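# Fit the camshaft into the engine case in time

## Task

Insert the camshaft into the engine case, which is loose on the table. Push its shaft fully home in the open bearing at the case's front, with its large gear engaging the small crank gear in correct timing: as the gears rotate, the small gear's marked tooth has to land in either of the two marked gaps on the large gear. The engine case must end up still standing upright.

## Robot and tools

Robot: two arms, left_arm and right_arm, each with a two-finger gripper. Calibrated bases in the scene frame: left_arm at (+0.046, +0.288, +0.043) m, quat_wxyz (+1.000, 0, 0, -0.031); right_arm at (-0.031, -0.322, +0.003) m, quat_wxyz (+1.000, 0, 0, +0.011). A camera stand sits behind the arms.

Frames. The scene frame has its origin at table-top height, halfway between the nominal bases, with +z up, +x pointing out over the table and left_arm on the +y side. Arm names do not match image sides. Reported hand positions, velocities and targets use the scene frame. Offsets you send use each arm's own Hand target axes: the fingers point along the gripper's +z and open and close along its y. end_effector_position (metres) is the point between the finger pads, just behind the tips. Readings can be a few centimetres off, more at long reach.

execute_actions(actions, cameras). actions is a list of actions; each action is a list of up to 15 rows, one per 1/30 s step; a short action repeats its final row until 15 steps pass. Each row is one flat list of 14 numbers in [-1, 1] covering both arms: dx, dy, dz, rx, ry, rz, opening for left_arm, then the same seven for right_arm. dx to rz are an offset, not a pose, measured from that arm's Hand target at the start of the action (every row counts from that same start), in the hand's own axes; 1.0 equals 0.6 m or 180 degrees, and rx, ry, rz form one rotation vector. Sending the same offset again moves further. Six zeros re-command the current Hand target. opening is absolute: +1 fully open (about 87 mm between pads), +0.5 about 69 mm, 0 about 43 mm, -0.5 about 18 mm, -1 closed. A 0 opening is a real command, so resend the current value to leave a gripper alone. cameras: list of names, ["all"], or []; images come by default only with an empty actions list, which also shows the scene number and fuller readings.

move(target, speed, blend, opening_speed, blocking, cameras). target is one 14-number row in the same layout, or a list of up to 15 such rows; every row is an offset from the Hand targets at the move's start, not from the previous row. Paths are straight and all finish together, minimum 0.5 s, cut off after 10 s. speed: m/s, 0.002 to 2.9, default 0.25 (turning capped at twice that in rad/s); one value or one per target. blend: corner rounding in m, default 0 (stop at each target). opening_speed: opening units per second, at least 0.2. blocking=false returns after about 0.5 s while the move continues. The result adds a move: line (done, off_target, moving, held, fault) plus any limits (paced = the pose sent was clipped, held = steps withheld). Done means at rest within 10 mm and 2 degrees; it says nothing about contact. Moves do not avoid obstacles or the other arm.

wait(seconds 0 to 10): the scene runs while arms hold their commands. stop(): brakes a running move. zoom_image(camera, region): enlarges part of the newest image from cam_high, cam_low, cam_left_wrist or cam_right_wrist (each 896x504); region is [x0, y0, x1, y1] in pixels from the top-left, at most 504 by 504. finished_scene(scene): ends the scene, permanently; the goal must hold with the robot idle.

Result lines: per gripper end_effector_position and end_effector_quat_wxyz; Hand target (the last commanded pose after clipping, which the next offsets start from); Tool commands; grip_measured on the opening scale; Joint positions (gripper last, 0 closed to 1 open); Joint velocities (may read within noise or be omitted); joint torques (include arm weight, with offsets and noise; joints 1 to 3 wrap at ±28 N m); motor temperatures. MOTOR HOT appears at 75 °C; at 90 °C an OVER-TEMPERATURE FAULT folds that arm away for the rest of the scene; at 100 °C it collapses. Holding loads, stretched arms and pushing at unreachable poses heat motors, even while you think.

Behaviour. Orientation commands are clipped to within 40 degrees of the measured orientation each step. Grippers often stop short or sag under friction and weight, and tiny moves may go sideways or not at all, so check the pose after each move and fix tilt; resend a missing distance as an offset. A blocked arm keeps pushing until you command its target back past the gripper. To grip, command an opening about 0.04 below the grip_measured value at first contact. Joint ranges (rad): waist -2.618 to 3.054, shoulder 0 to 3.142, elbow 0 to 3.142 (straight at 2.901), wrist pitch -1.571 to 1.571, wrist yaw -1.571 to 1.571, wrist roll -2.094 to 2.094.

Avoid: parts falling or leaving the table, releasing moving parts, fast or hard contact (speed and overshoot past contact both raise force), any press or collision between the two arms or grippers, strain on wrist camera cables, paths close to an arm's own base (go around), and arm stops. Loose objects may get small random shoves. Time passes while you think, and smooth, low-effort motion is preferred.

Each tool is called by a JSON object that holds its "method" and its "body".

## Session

{"method": "execute_actions", "body": {"actions": []}}

Scene clock: 0.00 s.
left_arm: end_effector_position=(+0.4225, +0.2975, +0.1038) grip_measured=+1.000 end_effector_quat_wxyz=(+0.586, -0.063, +0.802, +0.096) | right_arm: end_effector_position=(+0.3604, -0.3468, +0.0582) grip_measured=+1.000 end_effector_quat_wxyz=(+0.582, +0.045, +0.812, -0.022)
Joint positions: left_arm=[-0.073 1.521 0.351 0.849 -0.359 -0.032 1] | right_arm=[-0.068 1.566 0.394 0.845 0.043 0.033 1]
Joint velocities: within noise
Joint torques (N m): no reading
Motor temperatures (°C): left_arm=[22 25 24 23 22 22 22] | right_arm=[23 32 43 29 23 24 24]
Heat: left arm: 25 °C; right arm: 43 °C.
Hand target: left_arm +0.4227, +0.2974, +0.1040; +0.585, -0.062, +0.803, +0.096 | right_arm +0.3663, -0.3471, +0.0694; +0.597, +0.045, +0.801, -0.022
Tool commands: left_gripper/opening=+1.0 right_gripper/opening=+1.0
camera_calibration:
cam_left_wrist: T_world_to_cam=[[0.214995, -0.97399, -0.0715536, 0.200894], [-0.903586, -0.170584, -0.392981, 0.49601], [0.370554, 0.149144, -0.916758, 0.0335441], [0, 0, 0, 1]] pos_world=[0.392566, 0.275277, 0.240049]
cam_right_wrist: T_world_to_cam=[[-0.0666209, -0.996413, -0.0521842, -0.314724], [-0.928008, 0.0810913, -0.363629, 0.402889], [0.366556, 0.024202, -0.930081, 0.0756525], [0, 0, 0, 1]] pos_world=[0.325186, -0.348097, 0.200441]

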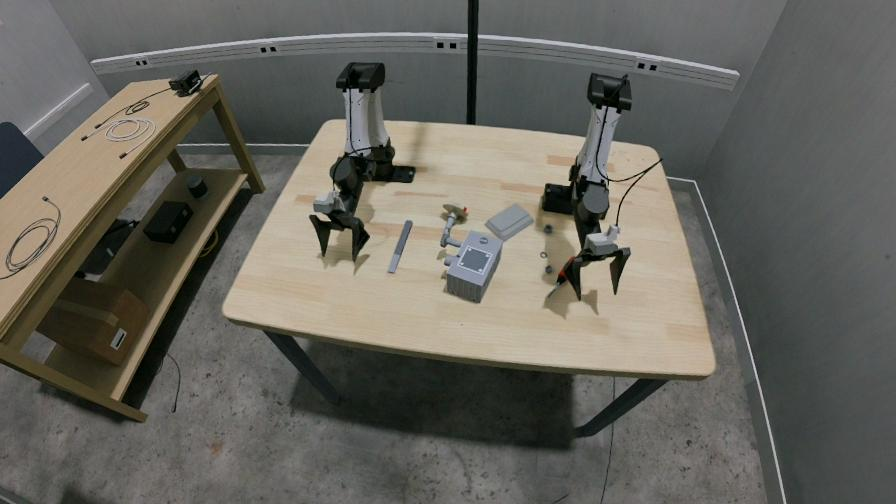

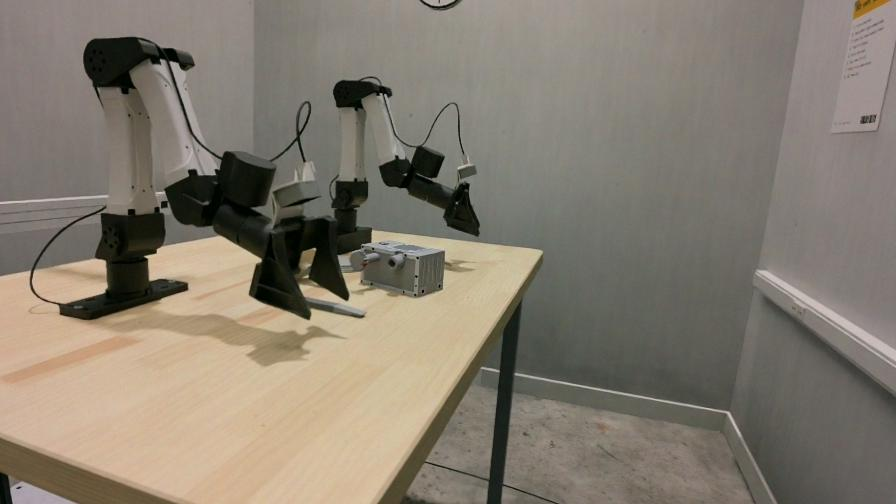

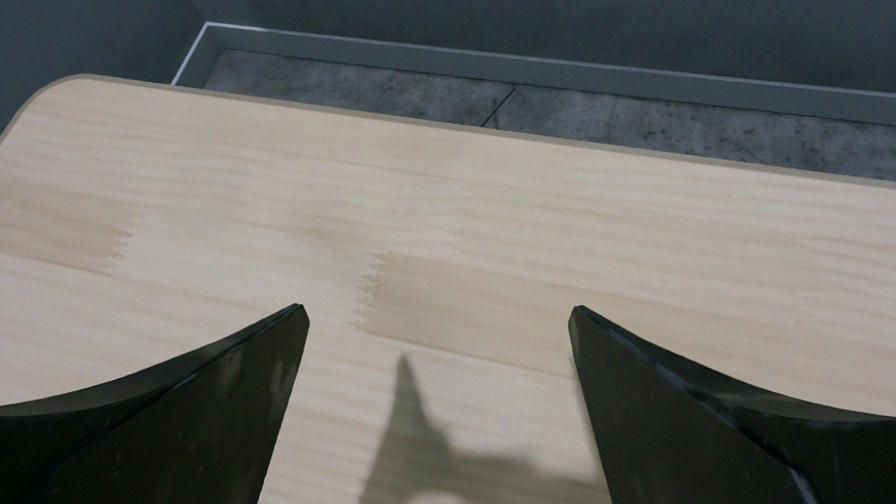

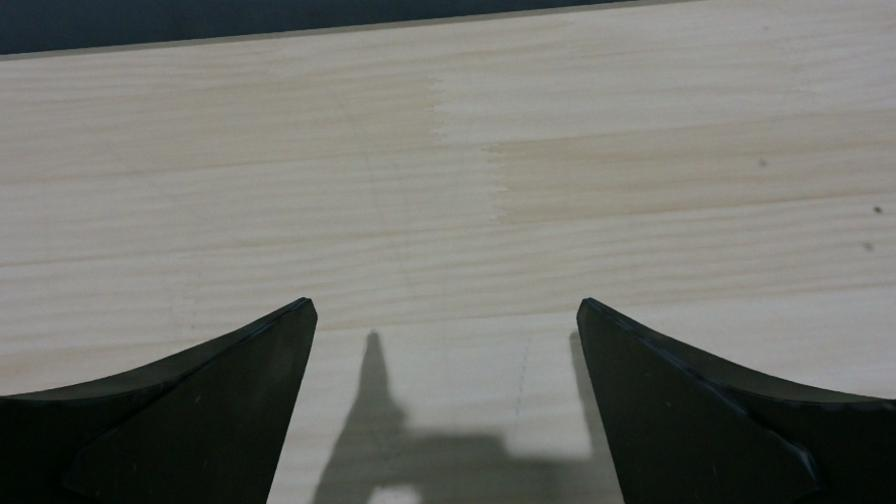

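{"method": "zoom_image", "body": {"camera": "cam_high", "region": [380, 180, 560, 310]}}

{"method": "zoom_image", "body": {"camera": "cam_low", "region": [320, 220, 460, 310]}}

Scaled by 2.800 from the camera's 896x504 image, which has a finer 1280x720 frame.

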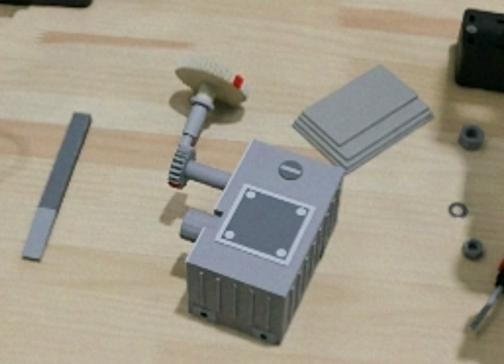

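Scaled by 3.600 from the camera's 896x504 image, which has a finer 1280x720 frame.

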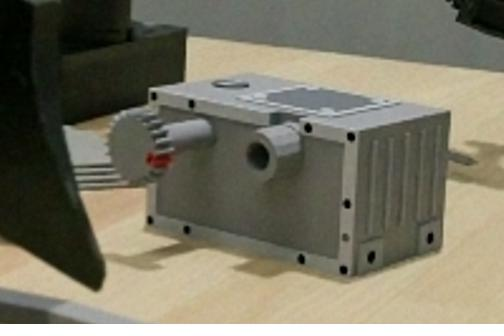

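{"method": "move", "body": {"target": [0,0,0,0,0,0,1,-0.078,0.386,-0.353,0,0,0,0], "cameras": ["cam_low","cam_high","cam_right_wrist"]}}

{"method": "zoom_image", "body": {"camera": "cam_right_wrist", "region": [250, 0, 650, 300]}}

Scene clock: 34.33 s.
left_arm: end_effector_position=(+0.4225, +0.2975, +0.1038) grip_measured=+1.000 end_effector_quat_wxyz=(+0.586, -0.063, +0.802, +0.096) | right_arm: end_effector_position=(+0.1963, -0.1025, +0.1683) grip_measured=+0.000 end_effector_quat_wxyz=(+0.590, +0.030, +0.807, -0.026)
Joint positions: left_arm=[-0.073 1.521 0.351 0.849 -0.359 -0.032 1] | right_arm=[1.246 1.319 0.878 -0.522 1.193 0.921 0.5]
Joint torques (N m): left_arm=[0.23 -4.81 5.96 1.66 0.09 -0.08] | right_arm=[-0.58 -2.69 10.29 1.28 0.68 0.13]
Motor temperatures (°C): left_arm=[22 27 27 27 22 22 22] | right_arm=[23 32 45 35 23 24 24]
Heat: left arm: 27 °C; right arm: 45 °C.
Hand target: left_arm +0.4227, +0.2974, +0.1040; +0.585, -0.062, +0.803, +0.096 | right_arm +0.2001, -0.1001, +0.1793; +0.597, +0.045, +0.801, -0.022
Off the commanded pose: left_arm 0.000 m, 0 deg | right_arm 0.012 m, 2 deg.
move: off_target (right_arm)
camera_calibration:
cam_right_wrist: T_world_to_cam=[[-0.0466489, -0.998506, -0.0284469, -0.084661], [-0.922877, 0.0539784, -0.381292, 0.270004], [0.382258, 0.00846618, -0.924017, 0.226616], [0, 0, 0, 1]] pos_world=[0.158605, -0.101027, 0.309939]
Images, in order (width x height): cam_high 896x504, cam_low 896x504, cam_right_wrist 896x504.

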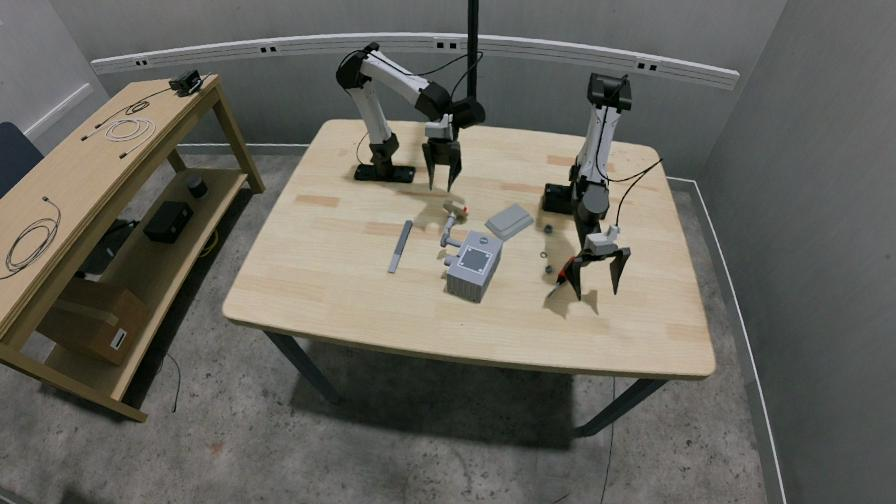

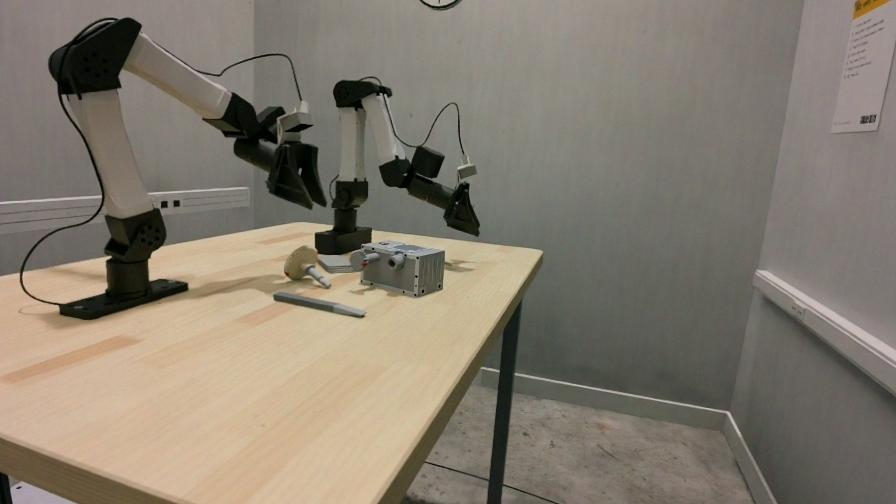

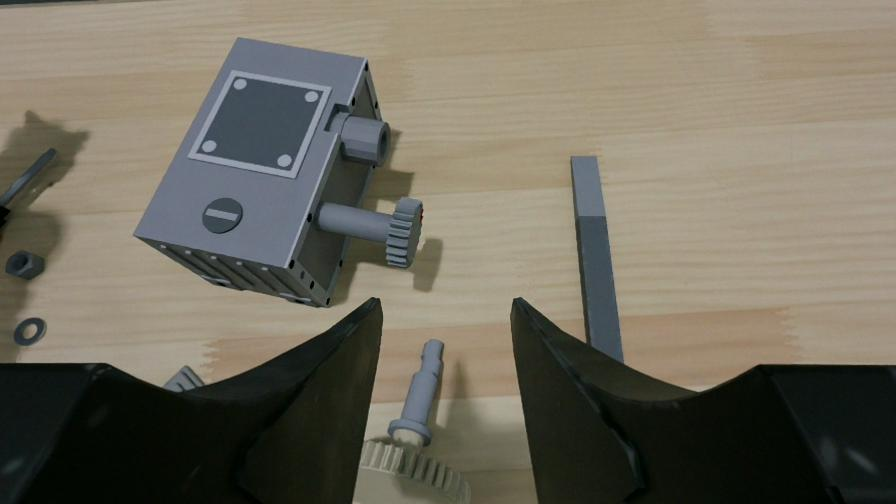

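Scaled by 1.260 from the camera's 896x504 image, which has a finer 1280x720 frame.

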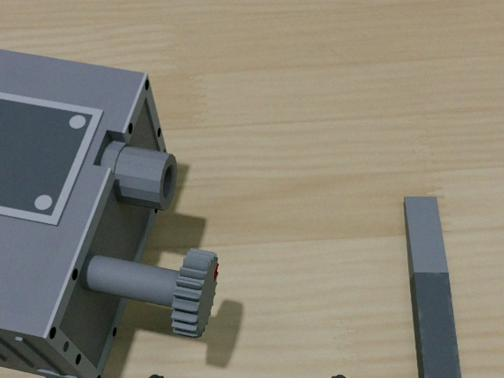

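{"method": "move", "body": {"target": [0,0,0,0,0,0,1,-0.125,-0.004,-0.107,0,0,0,0], "cameras": ["cam_right_wrist"]}}

{"method": "zoom_image", "body": {"camera": "cam_right_wrist", "region": [330, 180, 580, 430]}}

{"method": "zoom_image", "body": {"camera": "cam_low", "region": [270, 225, 450, 325]}}

Scene clock: 96.70 s.
left_arm: end_effector_position=(+0.4225, +0.2975, +0.1038) grip_measured=+1.000 end_effector_quat_wxyz=(+0.586, -0.063, +0.802, +0.096) | right_arm: end_effector_position=(+0.1599, -0.1028, +0.2603) grip_measured=+0.000 end_effector_quat_wxyz=(+0.591, +0.039, +0.805, -0.029)
Joint positions: left_arm=[-0.073 1.521 0.351 0.849 -0.359 -0.032 1] | right_arm=[1.395 1.406 1.361 -1.346 1.261 1.381 0.5]
Joint torques (N m): left_arm=[0.2 -4.89 5.91 1.65 0.06 -0.1] | right_arm=[0.32 -2.84 9.39 0.55 0.74 0.13]
Motor temperatures (°C): left_arm=[22 29 28 30 22 22 22] | right_arm=[23 31 53 31 23 24 23]
Heat: left arm: 30 °C; right arm: 53 °C.
Hand target: left_arm +0.4227, +0.2974, +0.1040; +0.585, -0.062, +0.803, +0.096 | right_arm +0.1599, -0.1003, +0.2694; +0.597, +0.045, +0.801, -0.022
Off the commanded pose: left_arm 0.000 m, 0 deg | right_arm 0.010 m, 1 deg.
move: done
camera_calibration:
cam_right_wrist: T_world_to_cam=[[-0.0644726, -0.997373, -0.0330306, -0.079916], [-0.920562, 0.07222, -0.383861, 0.273685], [0.385238, 0.00565824, -0.9228, 0.324465], [0, 0, 0, 1]] pos_world=[0.121796, -0.101307, 0.401833]
Images, in order (width x height): cam_right_wrist 896x504.

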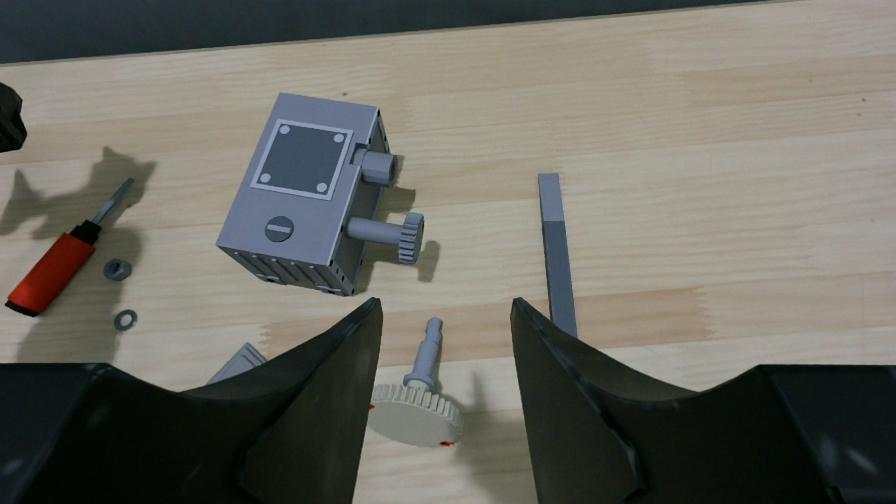

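Scaled by 2.016 from the camera's 896x504 image, which has a finer 1280x720 frame.

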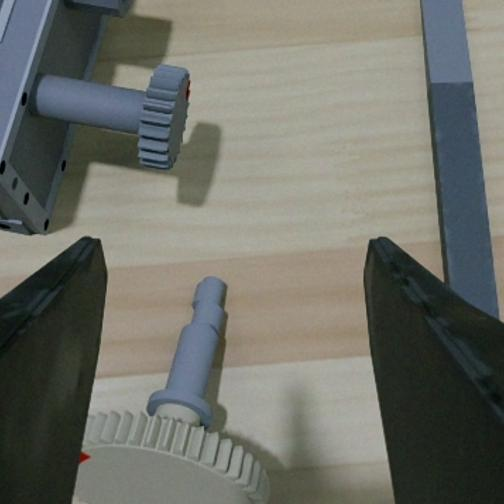

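This scene's latest camera images include none from cam_low. They are from: cam_right_wrist. cam_low's image comes with the result of a call that names it in "cameras".

{"method": "move", "body": {"target": [0,0,0,0,0,0,1,0.2577,-0.0428,0.0672,-0.4337,0.2404,-0.17,0.1], "cameras": ["cam_low","cam_right_wrist","cam_left_wrist"]}}

{"method": "zoom_image", "body": {"camera": "cam_low", "region": [230, 200, 450, 320]}}

Scene clock: 157.93 s.
left_arm: end_effector_position=(+0.4225, +0.2975, +0.1038) grip_measured=+1.000 end_effector_quat_wxyz=(+0.586, -0.063, +0.802, +0.096) | right_arm: end_effector_position=(+0.1465, -0.1260, +0.1003) grip_measured=+0.100 end_effector_quat_wxyz=(+0.148, -0.512, +0.776, +0.338)
Joint positions: left_arm=[-0.073 1.521 0.351 0.849 -0.359 -0.032 1] | right_arm=[0.437 1.399 0.947 -0.857 -0.718 -0.609 0.55]
Joint torques (N m): left_arm=[0.17 -4.83 5.83 1.6 0.13 -0.08] | right_arm=[-0.69 -2.99 9.91 0.91 -0.5 -0.14]
Heat: left arm: 32 °C; right arm: 52 °C.
Hand target: left_arm +0.4227, +0.2974, +0.1040; +0.585, -0.062, +0.803, +0.096 | right_arm +0.1521, -0.1224, +0.1093; +0.158, -0.515, +0.769, +0.344
Off the commanded pose: left_arm 0.000 m, 0 deg | right_arm 0.011 m, 2 deg.
move: off_target (right_arm)
camera_calibration:
cam_left_wrist: T_world_to_cam=[[0.214995, -0.97399, -0.0715536, 0.200894], [-0.903586, -0.170584, -0.392981, 0.49601], [0.370554, 0.149144, -0.916758, 0.0335441], [0, 0, 0, 1]] pos_world=[0.392566, 0.275277, 0.240049]
cam_right_wrist: T_world_to_cam=[[0.878045, -0.236003, -0.416341, -0.112888], [-0.174625, -0.967965, 0.180416, -0.0953869], [-0.445583, -0.0857097, -0.891128, 0.289139], [0, 0, 0, 1]] pos_world=[0.211299, -0.0941912, 0.22787]
Images, in order (width x height): cam_low 896x504, cam_left_wrist 896x504, cam_right_wrist 896x504.

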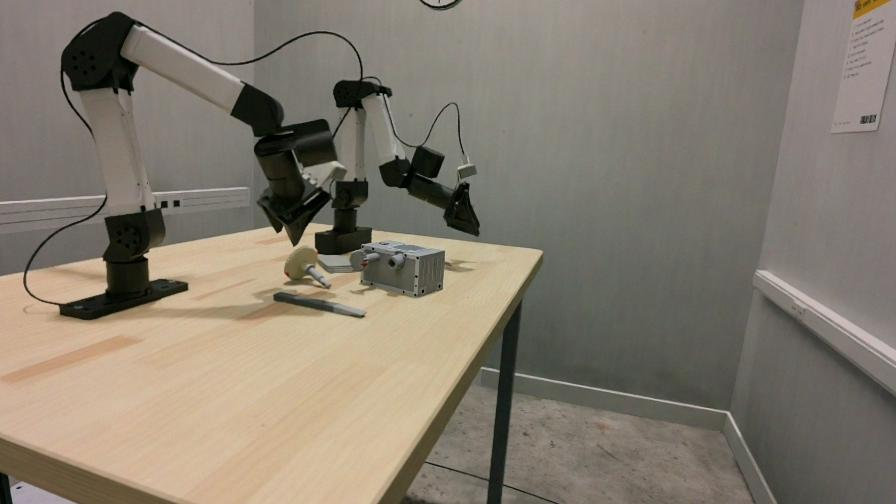

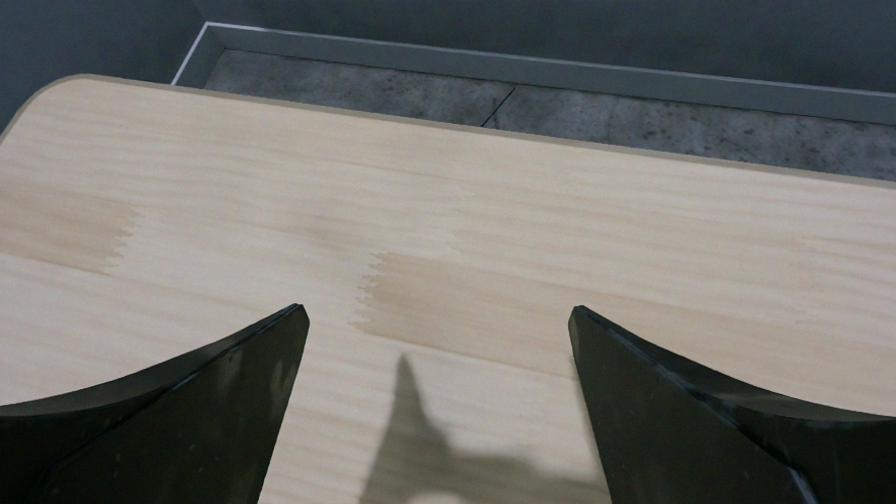

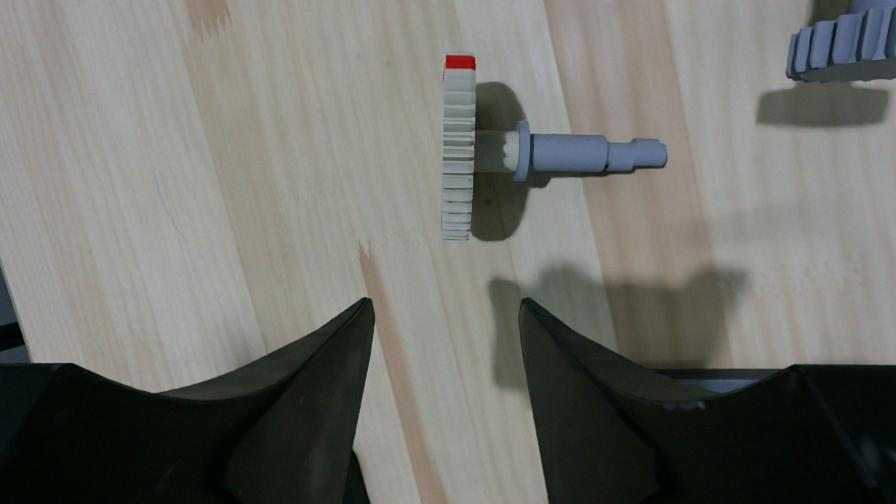

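Scaled by 2.291 from the camera's 896x504 image, which has a finer 1280x720 frame.

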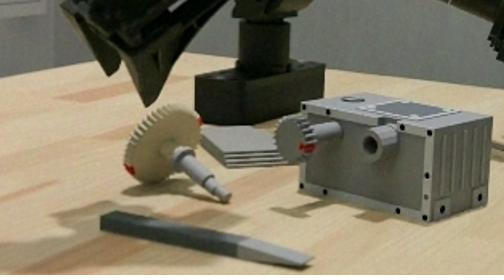

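{"method": "zoom_image", "body": {"camera": "cam_right_wrist", "region": [390, 40, 540, 250]}}

{"method": "zoom_image", "body": {"camera": "cam_low", "region": [270, 230, 340, 300]}}

{"method": "zoom_image", "body": {"camera": "cam_low", "region": [340, 235, 410, 285]}}

Scaled by 2.400 from the camera's 896x504 image, which has a finer 1280x720 frame.

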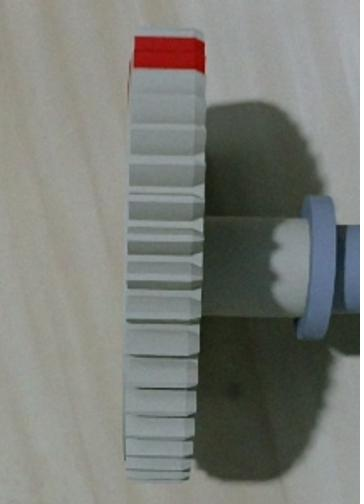

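Scaled by 7.200 from the camera's 896x504 image, which has a finer 1280x720 frame.

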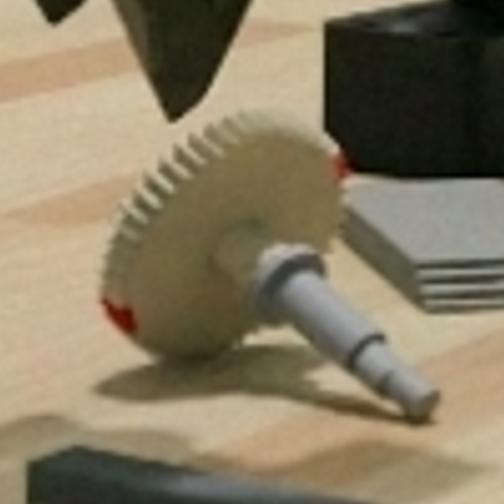

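Scaled by 7.200 from the camera's 896x504 image, which has a finer 1280x720 frame.

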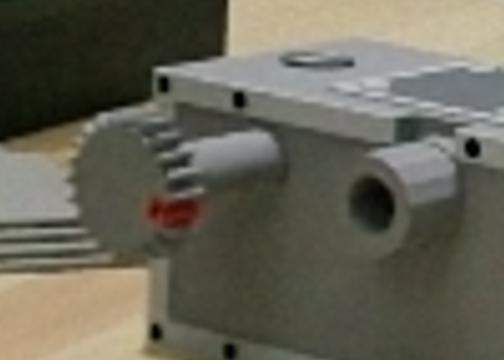

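{"method": "move", "body": {"target": [0,0,0,0,0,0,1,0.0108,0,0.0998,0,0,0,0.1], "cameras": ["cam_low","cam_right_wrist"], "speed": 0.1}}

{"method": "zoom_image", "body": {"camera": "cam_low", "region": [250, 215, 370, 305]}}

Scene clock: 204.83 s.
left_arm: end_effector_position=(+0.4225, +0.2975, +0.1038) grip_measured=+1.000 end_effector_quat_wxyz=(+0.586, -0.063, +0.802, +0.096) | right_arm: end_effector_position=(+0.1394, -0.0885, +0.0641) grip_measured=+0.100 end_effector_quat_wxyz=(+0.149, -0.513, +0.771, +0.347)
Joint positions: left_arm=[-0.073 1.521 0.351 0.849 -0.359 -0.032 1] | right_arm=[0.572 1.469 0.838 -0.566 -0.695 -0.445 0.55]
Joint torques (N m): left_arm=[0.23 -4.86 5.9 1.68 0.07 -0.09] | right_arm=[0.31 -3.54 6.26 1.6 -0.2 0.08]
Heat: left arm: 34 °C; right arm: 53 °C.
Hand target: left_arm +0.4227, +0.2974, +0.1040; +0.585, -0.062, +0.803, +0.096 | right_arm +0.1426, -0.0853, +0.0627; +0.158, -0.515, +0.769, +0.344
Off the commanded pose: left_arm 0.000 m, 0 deg | right_arm 0.005 m, 1 deg.
move: done
camera_calibration:
cam_right_wrist: T_world_to_cam=[[0.878604, -0.219916, -0.423902, -0.111047], [-0.164478, -0.972699, 0.16372, -0.0544979], [-0.448333, -0.0741222, -0.890788, 0.258308], [0, 0, 0, 1]] pos_world=[0.20441, -0.0582847, 0.191947]
Images, in order (width x height): cam_low 896x504, cam_right_wrist 896x504.

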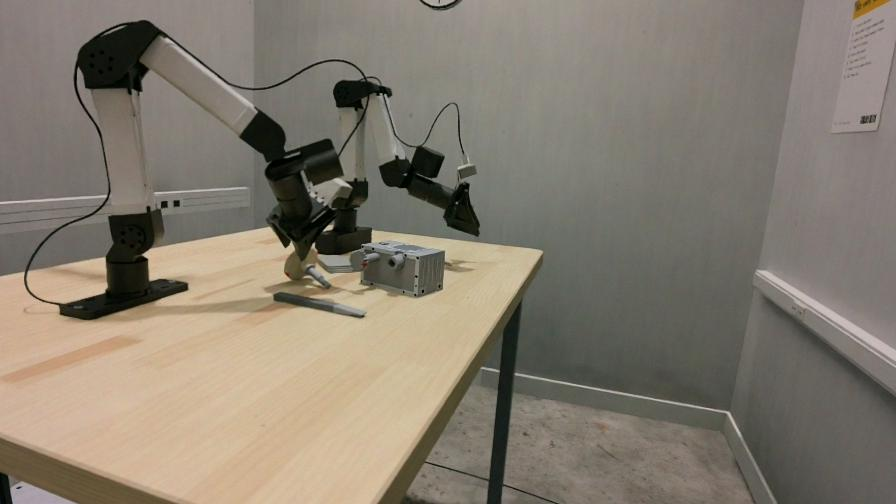

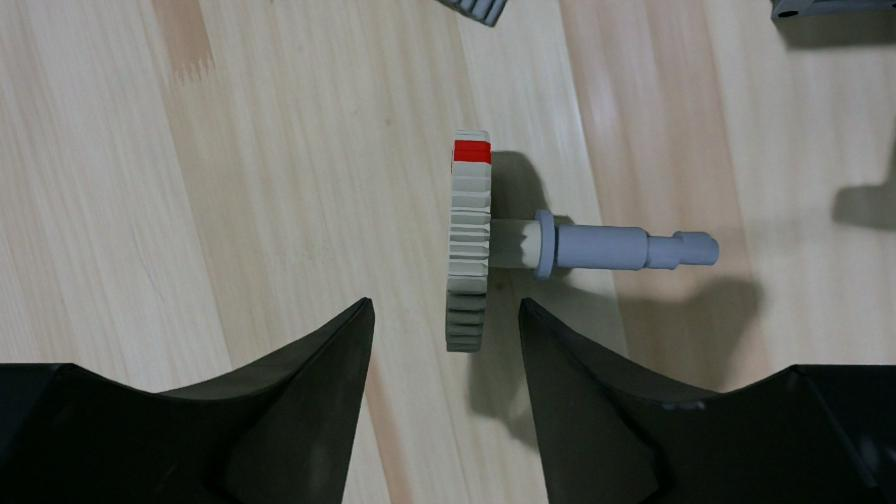

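Scaled by 4.200 from the camera's 896x504 image, which has a finer 1280x720 frame.

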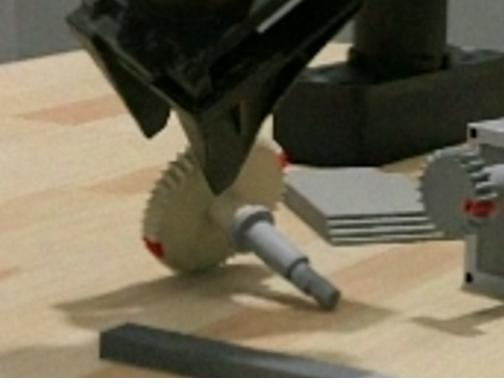

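{"method": "move", "body": {"target": [[0,0,0,0,0,0,1,0.013,-0.003,0.014,0,0,0,0.1],[0,0,0,0,0,0,1,0.013,-0.003,0.014,0,0,0,-0.75]], "cameras": ["cam_low","cam_right_wrist"], "speed": 0.1, "opening_speed": 0.8}}

{"method": "zoom_image", "body": {"camera": "cam_low", "region": [250, 215, 370, 305]}}

Scene clock: 216.73 s.
left_arm: end_effector_position=(+0.4225, +0.2975, +0.1038) grip_measured=+1.000 end_effector_quat_wxyz=(+0.586, -0.063, +0.802, +0.096) | right_arm: end_effector_position=(+0.1377, -0.0887, +0.0523) grip_measured=-0.626 end_effector_quat_wxyz=(+0.151, -0.513, +0.771, +0.344)
Joint positions: left_arm=[-0.073 1.521 0.351 0.849 -0.359 -0.032 1] | right_arm=[0.579 1.48 0.797 -0.508 -0.687 -0.437 0.187]
Joint torques (N m): left_arm=[0.03 -4.75 5.98 1.64 0.09 -0.13] | right_arm=[0.28 -3.52 6.22 1.59 -0.26 0.07]
Heat: left arm: 34 °C; right arm: 51 °C.
Hand target: left_arm +0.4227, +0.2974, +0.1040; +0.585, -0.062, +0.803, +0.096 | right_arm +0.1401, -0.0852, +0.0515; +0.158, -0.515, +0.769, +0.344
Off the commanded pose: left_arm 0.000 m, 0 deg | right_arm 0.004 m, 1 deg.
move: done
camera_calibration:
cam_right_wrist: T_world_to_cam=[[0.87996, -0.22319, -0.419352, -0.115291], [-0.167279, -0.9718, 0.166202, -0.0526947], [-0.444621, -0.0761017, -0.89248, 0.246439], [0, 0, 0, 1]] pos_world=[0.202208, -0.0581861, 0.180352]
Images, in order (width x height): cam_low 896x504, cam_right_wrist 896x504.

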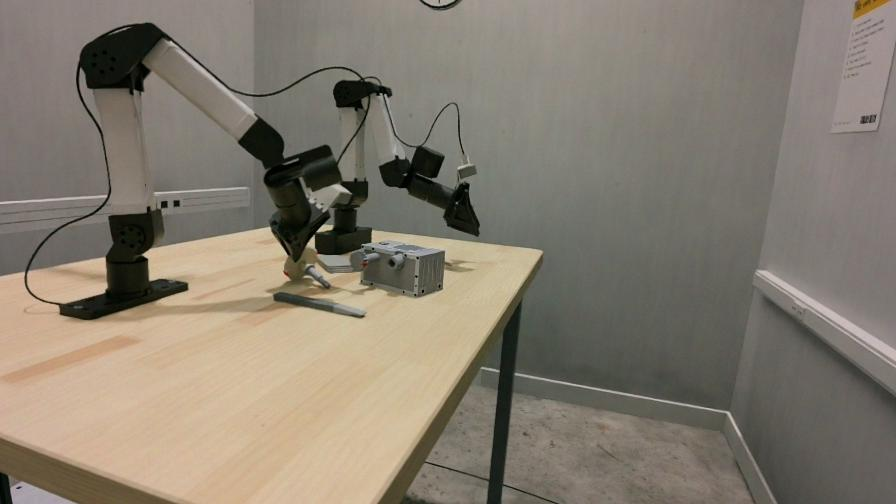

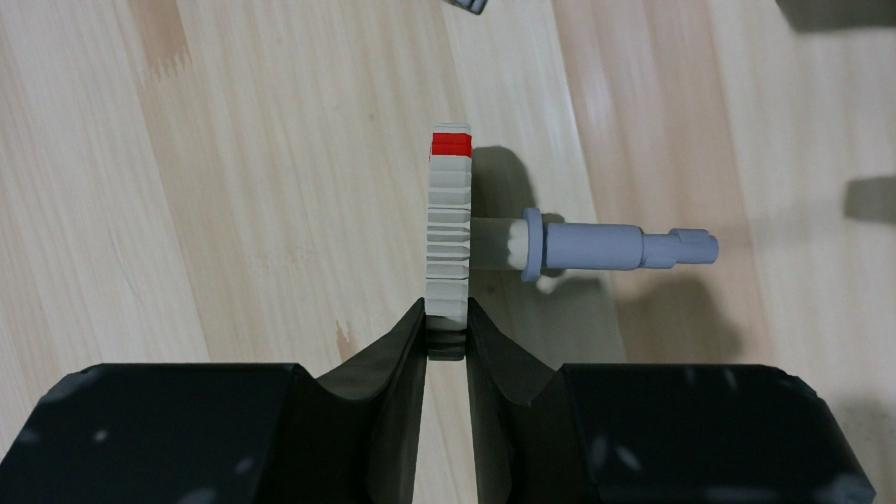

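Scaled by 4.200 from the camera's 896x504 image, which has a finer 1280x720 frame.

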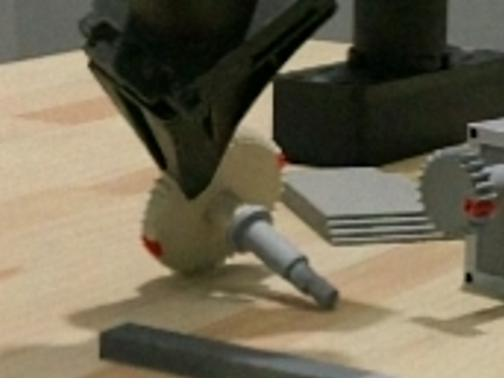

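{"method": "move", "body": {"target": [[0,0,0,0,0,0,1,-0.07,0.043,-0.083,0,0,0,-0.75],[0,0,0,0,0,0,1,-0.07,0.043,-0.083,-0.162,0.3058,-0.364,-0.75]], "cameras": ["cam_low","cam_right_wrist"], "speed": [0.15,0.3]}}

{"method": "zoom_image", "body": {"camera": "cam_low", "region": [230, 195, 400, 305]}}

Scene clock: 246.17 s.
left_arm: end_effector_position=(+0.4225, +0.2975, +0.1038) grip_measured=+1.000 end_effector_quat_wxyz=(+0.586, -0.063, +0.802, +0.096) | right_arm: end_effector_position=(+0.1422, -0.0803, +0.1111) grip_measured=-0.626 end_effector_quat_wxyz=(+0.106, +0.950, -0.279, -0.095)
Joint positions: left_arm=[-0.073 1.521 0.351 0.849 -0.359 -0.032 1] | right_arm=[0.994 1.914 1.639 -1.552 -0.126 -1.572 0.187]
Joint torques (N m): left_arm=[0.32 -4.88 5.94 1.66 0.06 -0.1] | right_arm=[0.13 -8.27 6.37 -0.47 0.03 -0.09]
Motor temperatures (°C): left_arm=[22 30 29 34 22 22 22] | right_arm=[23 31 48 32 23 24 24]
Heat: left arm: 34 °C; right arm: 48 °C.
Hand target: left_arm +0.4227, +0.2974, +0.1040; +0.585, -0.062, +0.803, +0.096 | right_arm +0.1400, -0.0850, +0.1215; +0.161, +0.943, -0.267, -0.115
Off the commanded pose: left_arm 0.000 m, 0 deg | right_arm 0.012 m, 7 deg.
joint sent to its limit (right arm) — joint 4 (wrist pitch), lower limit. The joint targets are off in orientation, not in position.
move: off_target (right_arm)
camera_calibration:
cam_right_wrist: T_world_to_cam=[[0.518281, 0.802508, -0.295579, 0.0273358], [0.72342, -0.227059, 0.652003, -0.174394], [0.456123, -0.551748, -0.69823, 0.11368], [0, 0, 0, 1]] pos_world=[0.0601406, 0.00118768, 0.20116]
Images, in order (width x height): cam_low 896x504, cam_right_wrist 896x504.

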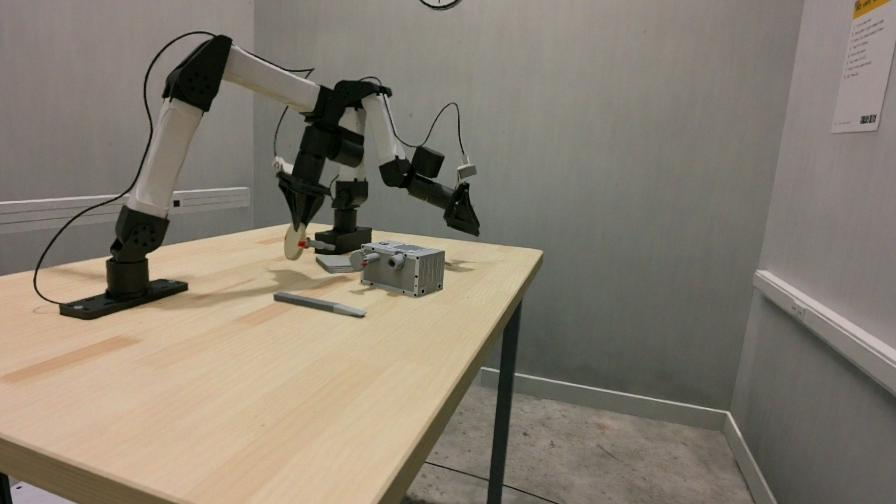

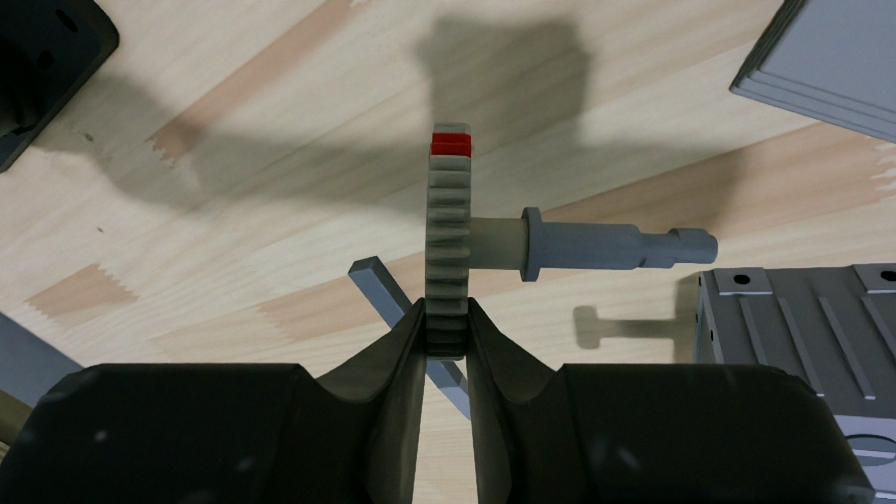

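Scaled by 2.965 from the camera's 896x504 image, which has a finer 1280x720 frame.

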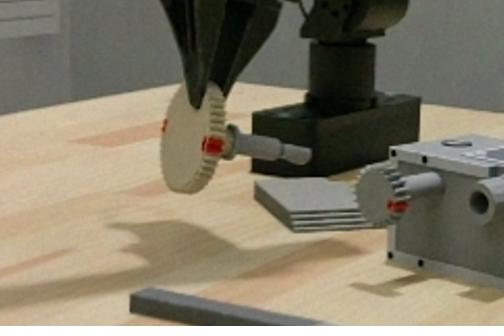

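{"method": "move", "body": {"target": [0,0,0,0,0,0,1,0.0098,-0.0274,0.069,0,0,0,-0.75], "cameras": ["cam_low","cam_right_wrist"], "speed": 0.06}}

{"method": "zoom_image", "body": {"camera": "cam_low", "region": [230, 195, 400, 305]}}

Scene clock: 263.87 s.
left_arm: end_effector_position=(+0.4225, +0.2975, +0.1038) grip_measured=+1.000 end_effector_quat_wxyz=(+0.586, -0.063, +0.802, +0.096) | right_arm: end_effector_position=(+0.1389, -0.0856, +0.0759) grip_measured=-0.626 end_effector_quat_wxyz=(+0.166, +0.942, -0.269, -0.114)
Joint positions: left_arm=[-0.073 1.521 0.351 0.849 -0.359 -0.032 1] | right_arm=[0.994 2.027 1.619 -1.548 -0.126 -1.594 0.187]
Joint torques (N m): left_arm=[0.02 -4.9 5.96 1.65 0.07 -0.1] | right_arm=[-0.46 -7.15 5.68 -0.41 -0.1 -0.14]
Heat: left arm: 35 °C; right arm: 47 °C.
Hand target: left_arm +0.4227, +0.2974, +0.1040; +0.585, -0.062, +0.803, +0.096 | right_arm +0.1400, -0.0850, +0.0766; +0.161, +0.943, -0.267, -0.115
Off the commanded pose: left_arm 0.000 m, 0 deg | right_arm 0.001 m, 1 deg.
move: done
camera_calibration:
cam_right_wrist: T_world_to_cam=[[0.475965, 0.775867, -0.41411, 0.0354534], [0.773411, -0.145101, 0.617075, -0.147599], [0.41868, -0.613984, -0.669127, 0.0853078], [0, 0, 0, 1]] pos_world=[0.0615631, 0.00345374, 0.162843]
Images, in order (width x height): cam_low 896x504, cam_right_wrist 896x504.

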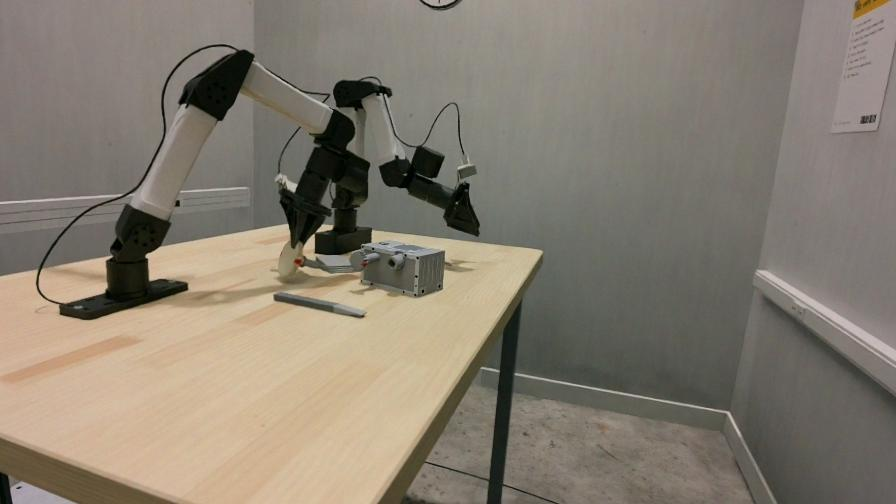

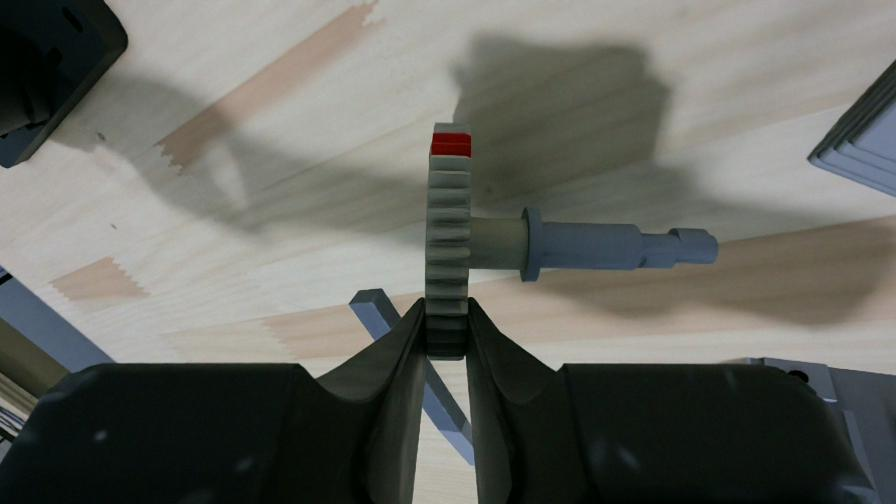

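Scaled by 2.965 from the camera's 896x504 image, which has a finer 1280x720 frame.

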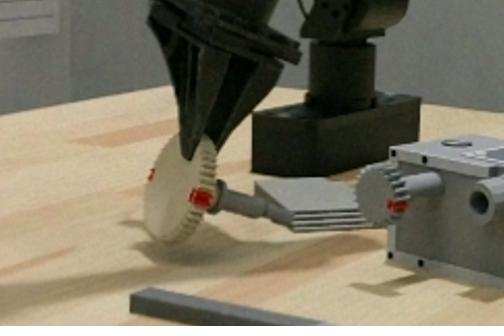

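{"method": "move", "body": {"target": [0,0,0,0,0,0,1,0.0035,-0.0097,0.0246,0,0,0,-0.75], "cameras": ["cam_low","cam_right_wrist"], "speed": 0.05}}

{"method": "zoom_image", "body": {"camera": "cam_low", "region": [260, 220, 400, 305]}}

Scene clock: 273.90 s.
left_arm: end_effector_position=(+0.4225, +0.2975, +0.1038) grip_measured=+1.000 end_effector_quat_wxyz=(+0.586, -0.063, +0.802, +0.096) | right_arm: end_effector_position=(+0.1382, -0.0871, +0.0642) grip_measured=-0.626 end_effector_quat_wxyz=(+0.169, +0.941, -0.269, -0.114)
Joint positions: left_arm=[-0.073 1.521 0.351 0.849 -0.359 -0.032 1] | right_arm=[0.994 2.035 1.58 -1.507 -0.125 -1.595 0.187]
Joint torques (N m): left_arm=[0.18 -4.79 5.78 1.67 0.08 -0.1] | right_arm=[-0.46 -6.78 4.86 -0.21 -0.1 -0.11]
Heat: left arm: 35 °C; right arm: 47 °C.
Hand target: left_arm +0.4227, +0.2974, +0.1040; +0.585, -0.062, +0.803, +0.096 | right_arm +0.1400, -0.0851, +0.0606; +0.161, +0.943, -0.267, -0.115
Off the commanded pose: left_arm 0.000 m, 0 deg | right_arm 0.004 m, 1 deg.
move: done
camera_calibration:
cam_right_wrist: T_world_to_cam=[[0.474214, 0.774377, -0.418882, 0.0325738], [0.775039, -0.141476, 0.615873, -0.13975], [0.417656, -0.616705, -0.667262, 0.0766202], [0, 0, 0, 1]] pos_world=[0.0608635, 0.00225645, 0.150838]
Images, in order (width x height): cam_low 896x504, cam_right_wrist 896x504.

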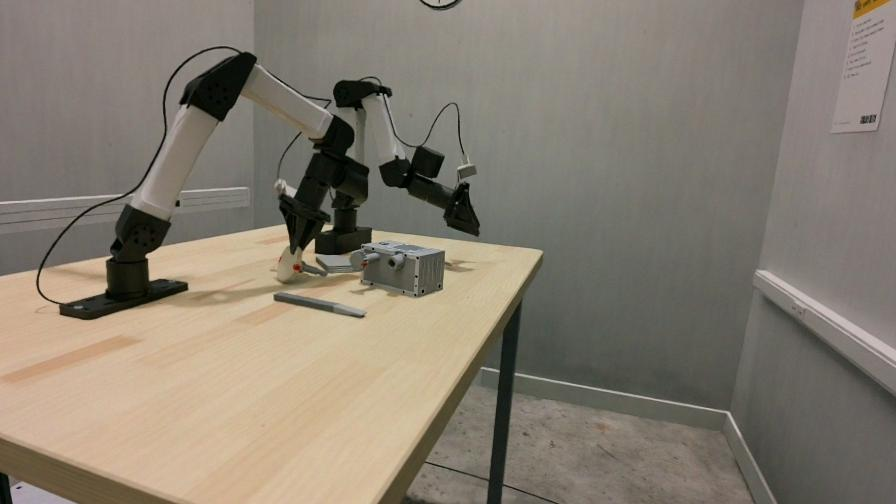

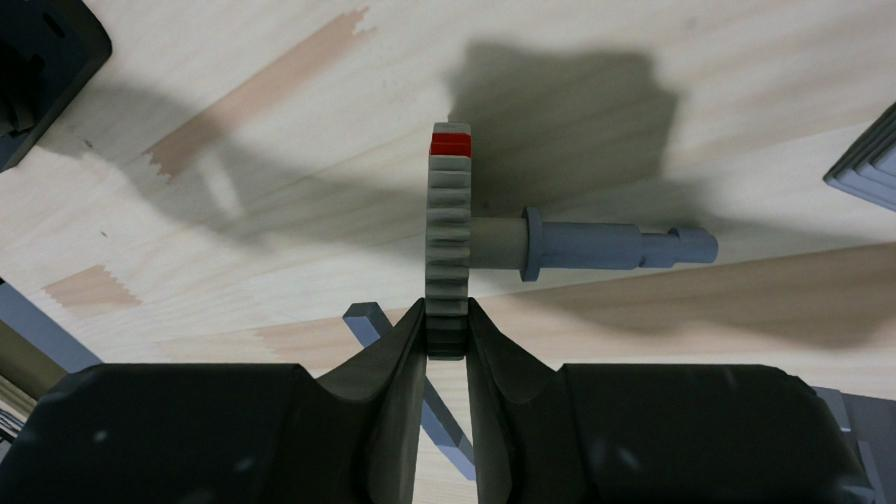

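Scaled by 3.600 from the camera's 896x504 image, which has a finer 1280x720 frame.

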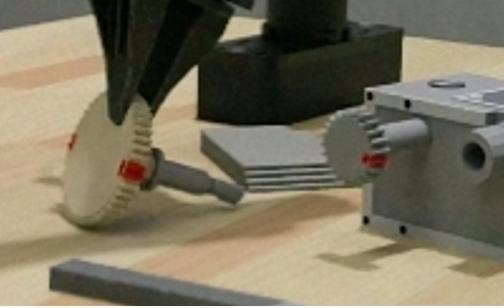

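{"method": "move", "body": {"target": [0,0,0,0,0,0,1,0.001,-0.0027,0.0075,0,0,0,-0.75], "cameras": ["cam_low","cam_right_wrist"], "speed": 0.05}}

{"method": "zoom_image", "body": {"camera": "cam_low", "region": [260, 220, 400, 305]}}

Scene clock: 280.93 s.
left_arm: end_effector_position=(+0.4225, +0.2975, +0.1038) grip_measured=+1.000 end_effector_quat_wxyz=(+0.586, -0.063, +0.802, +0.096) | right_arm: end_effector_position=(+0.1380, -0.0873, +0.0636) grip_measured=-0.626 end_effector_quat_wxyz=(+0.169, +0.941, -0.269, -0.114)
Joint positions: left_arm=[-0.073 1.521 0.351 0.849 -0.359 -0.032 1] | right_arm=[0.994 2.035 1.578 -1.505 -0.125 -1.595 0.187]
Joint torques (N m): left_arm=[0.1 -4.96 6.01 1.61 0.07 -0.11] | right_arm=[-0.46 -6.49 3.77 -0.03 -0.1 -0.11]
Heat: left arm: 35 °C; right arm: 46 °C.
Hand target: left_arm +0.4227, +0.2974, +0.1040; +0.585, -0.062, +0.803, +0.096 | right_arm +0.1399, -0.0852, +0.0558; +0.161, +0.943, -0.267, -0.115
Off the commanded pose: left_arm 0.000 m, 0 deg | right_arm 0.008 m, 1 deg.
move: done
camera_calibration:
cam_right_wrist: T_world_to_cam=[[0.474125, 0.774262, -0.419195, 0.0326191], [0.775146, -0.141273, 0.615784, -0.139386], [0.417557, -0.616896, -0.667147, 0.076194], [0, 0, 0, 1]] pos_world=[0.0607636, 0.00205658, 0.150338]
Images, in order (width x height): cam_low 896x504, cam_right_wrist 896x504.

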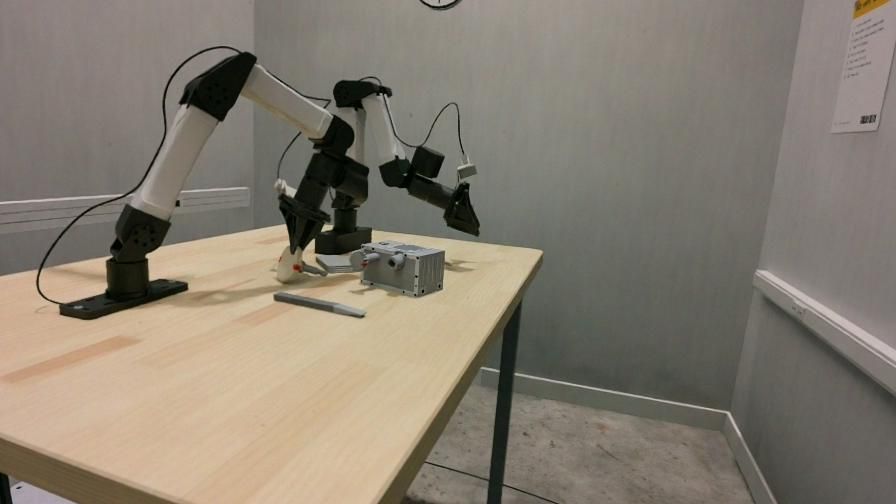

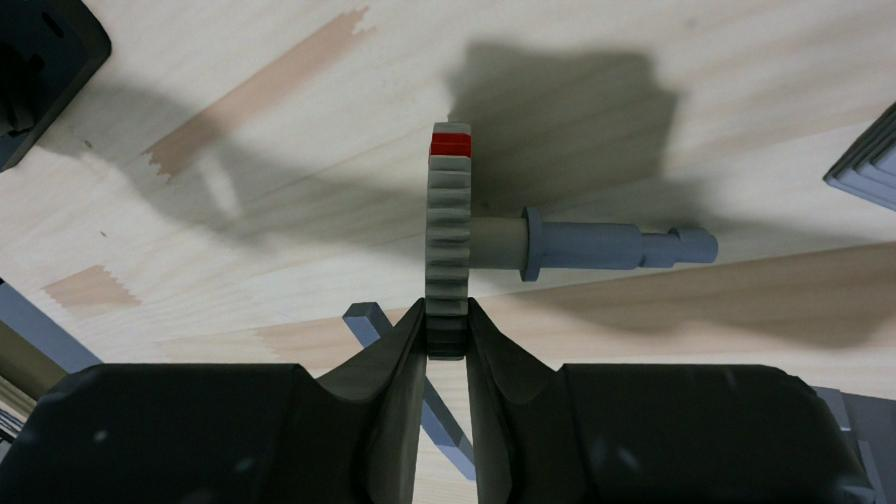

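Scaled by 3.600 from the camera's 896x504 image, which has a finer 1280x720 frame.

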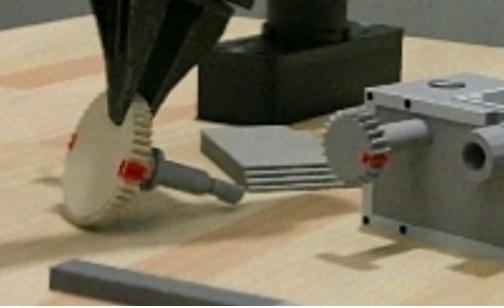

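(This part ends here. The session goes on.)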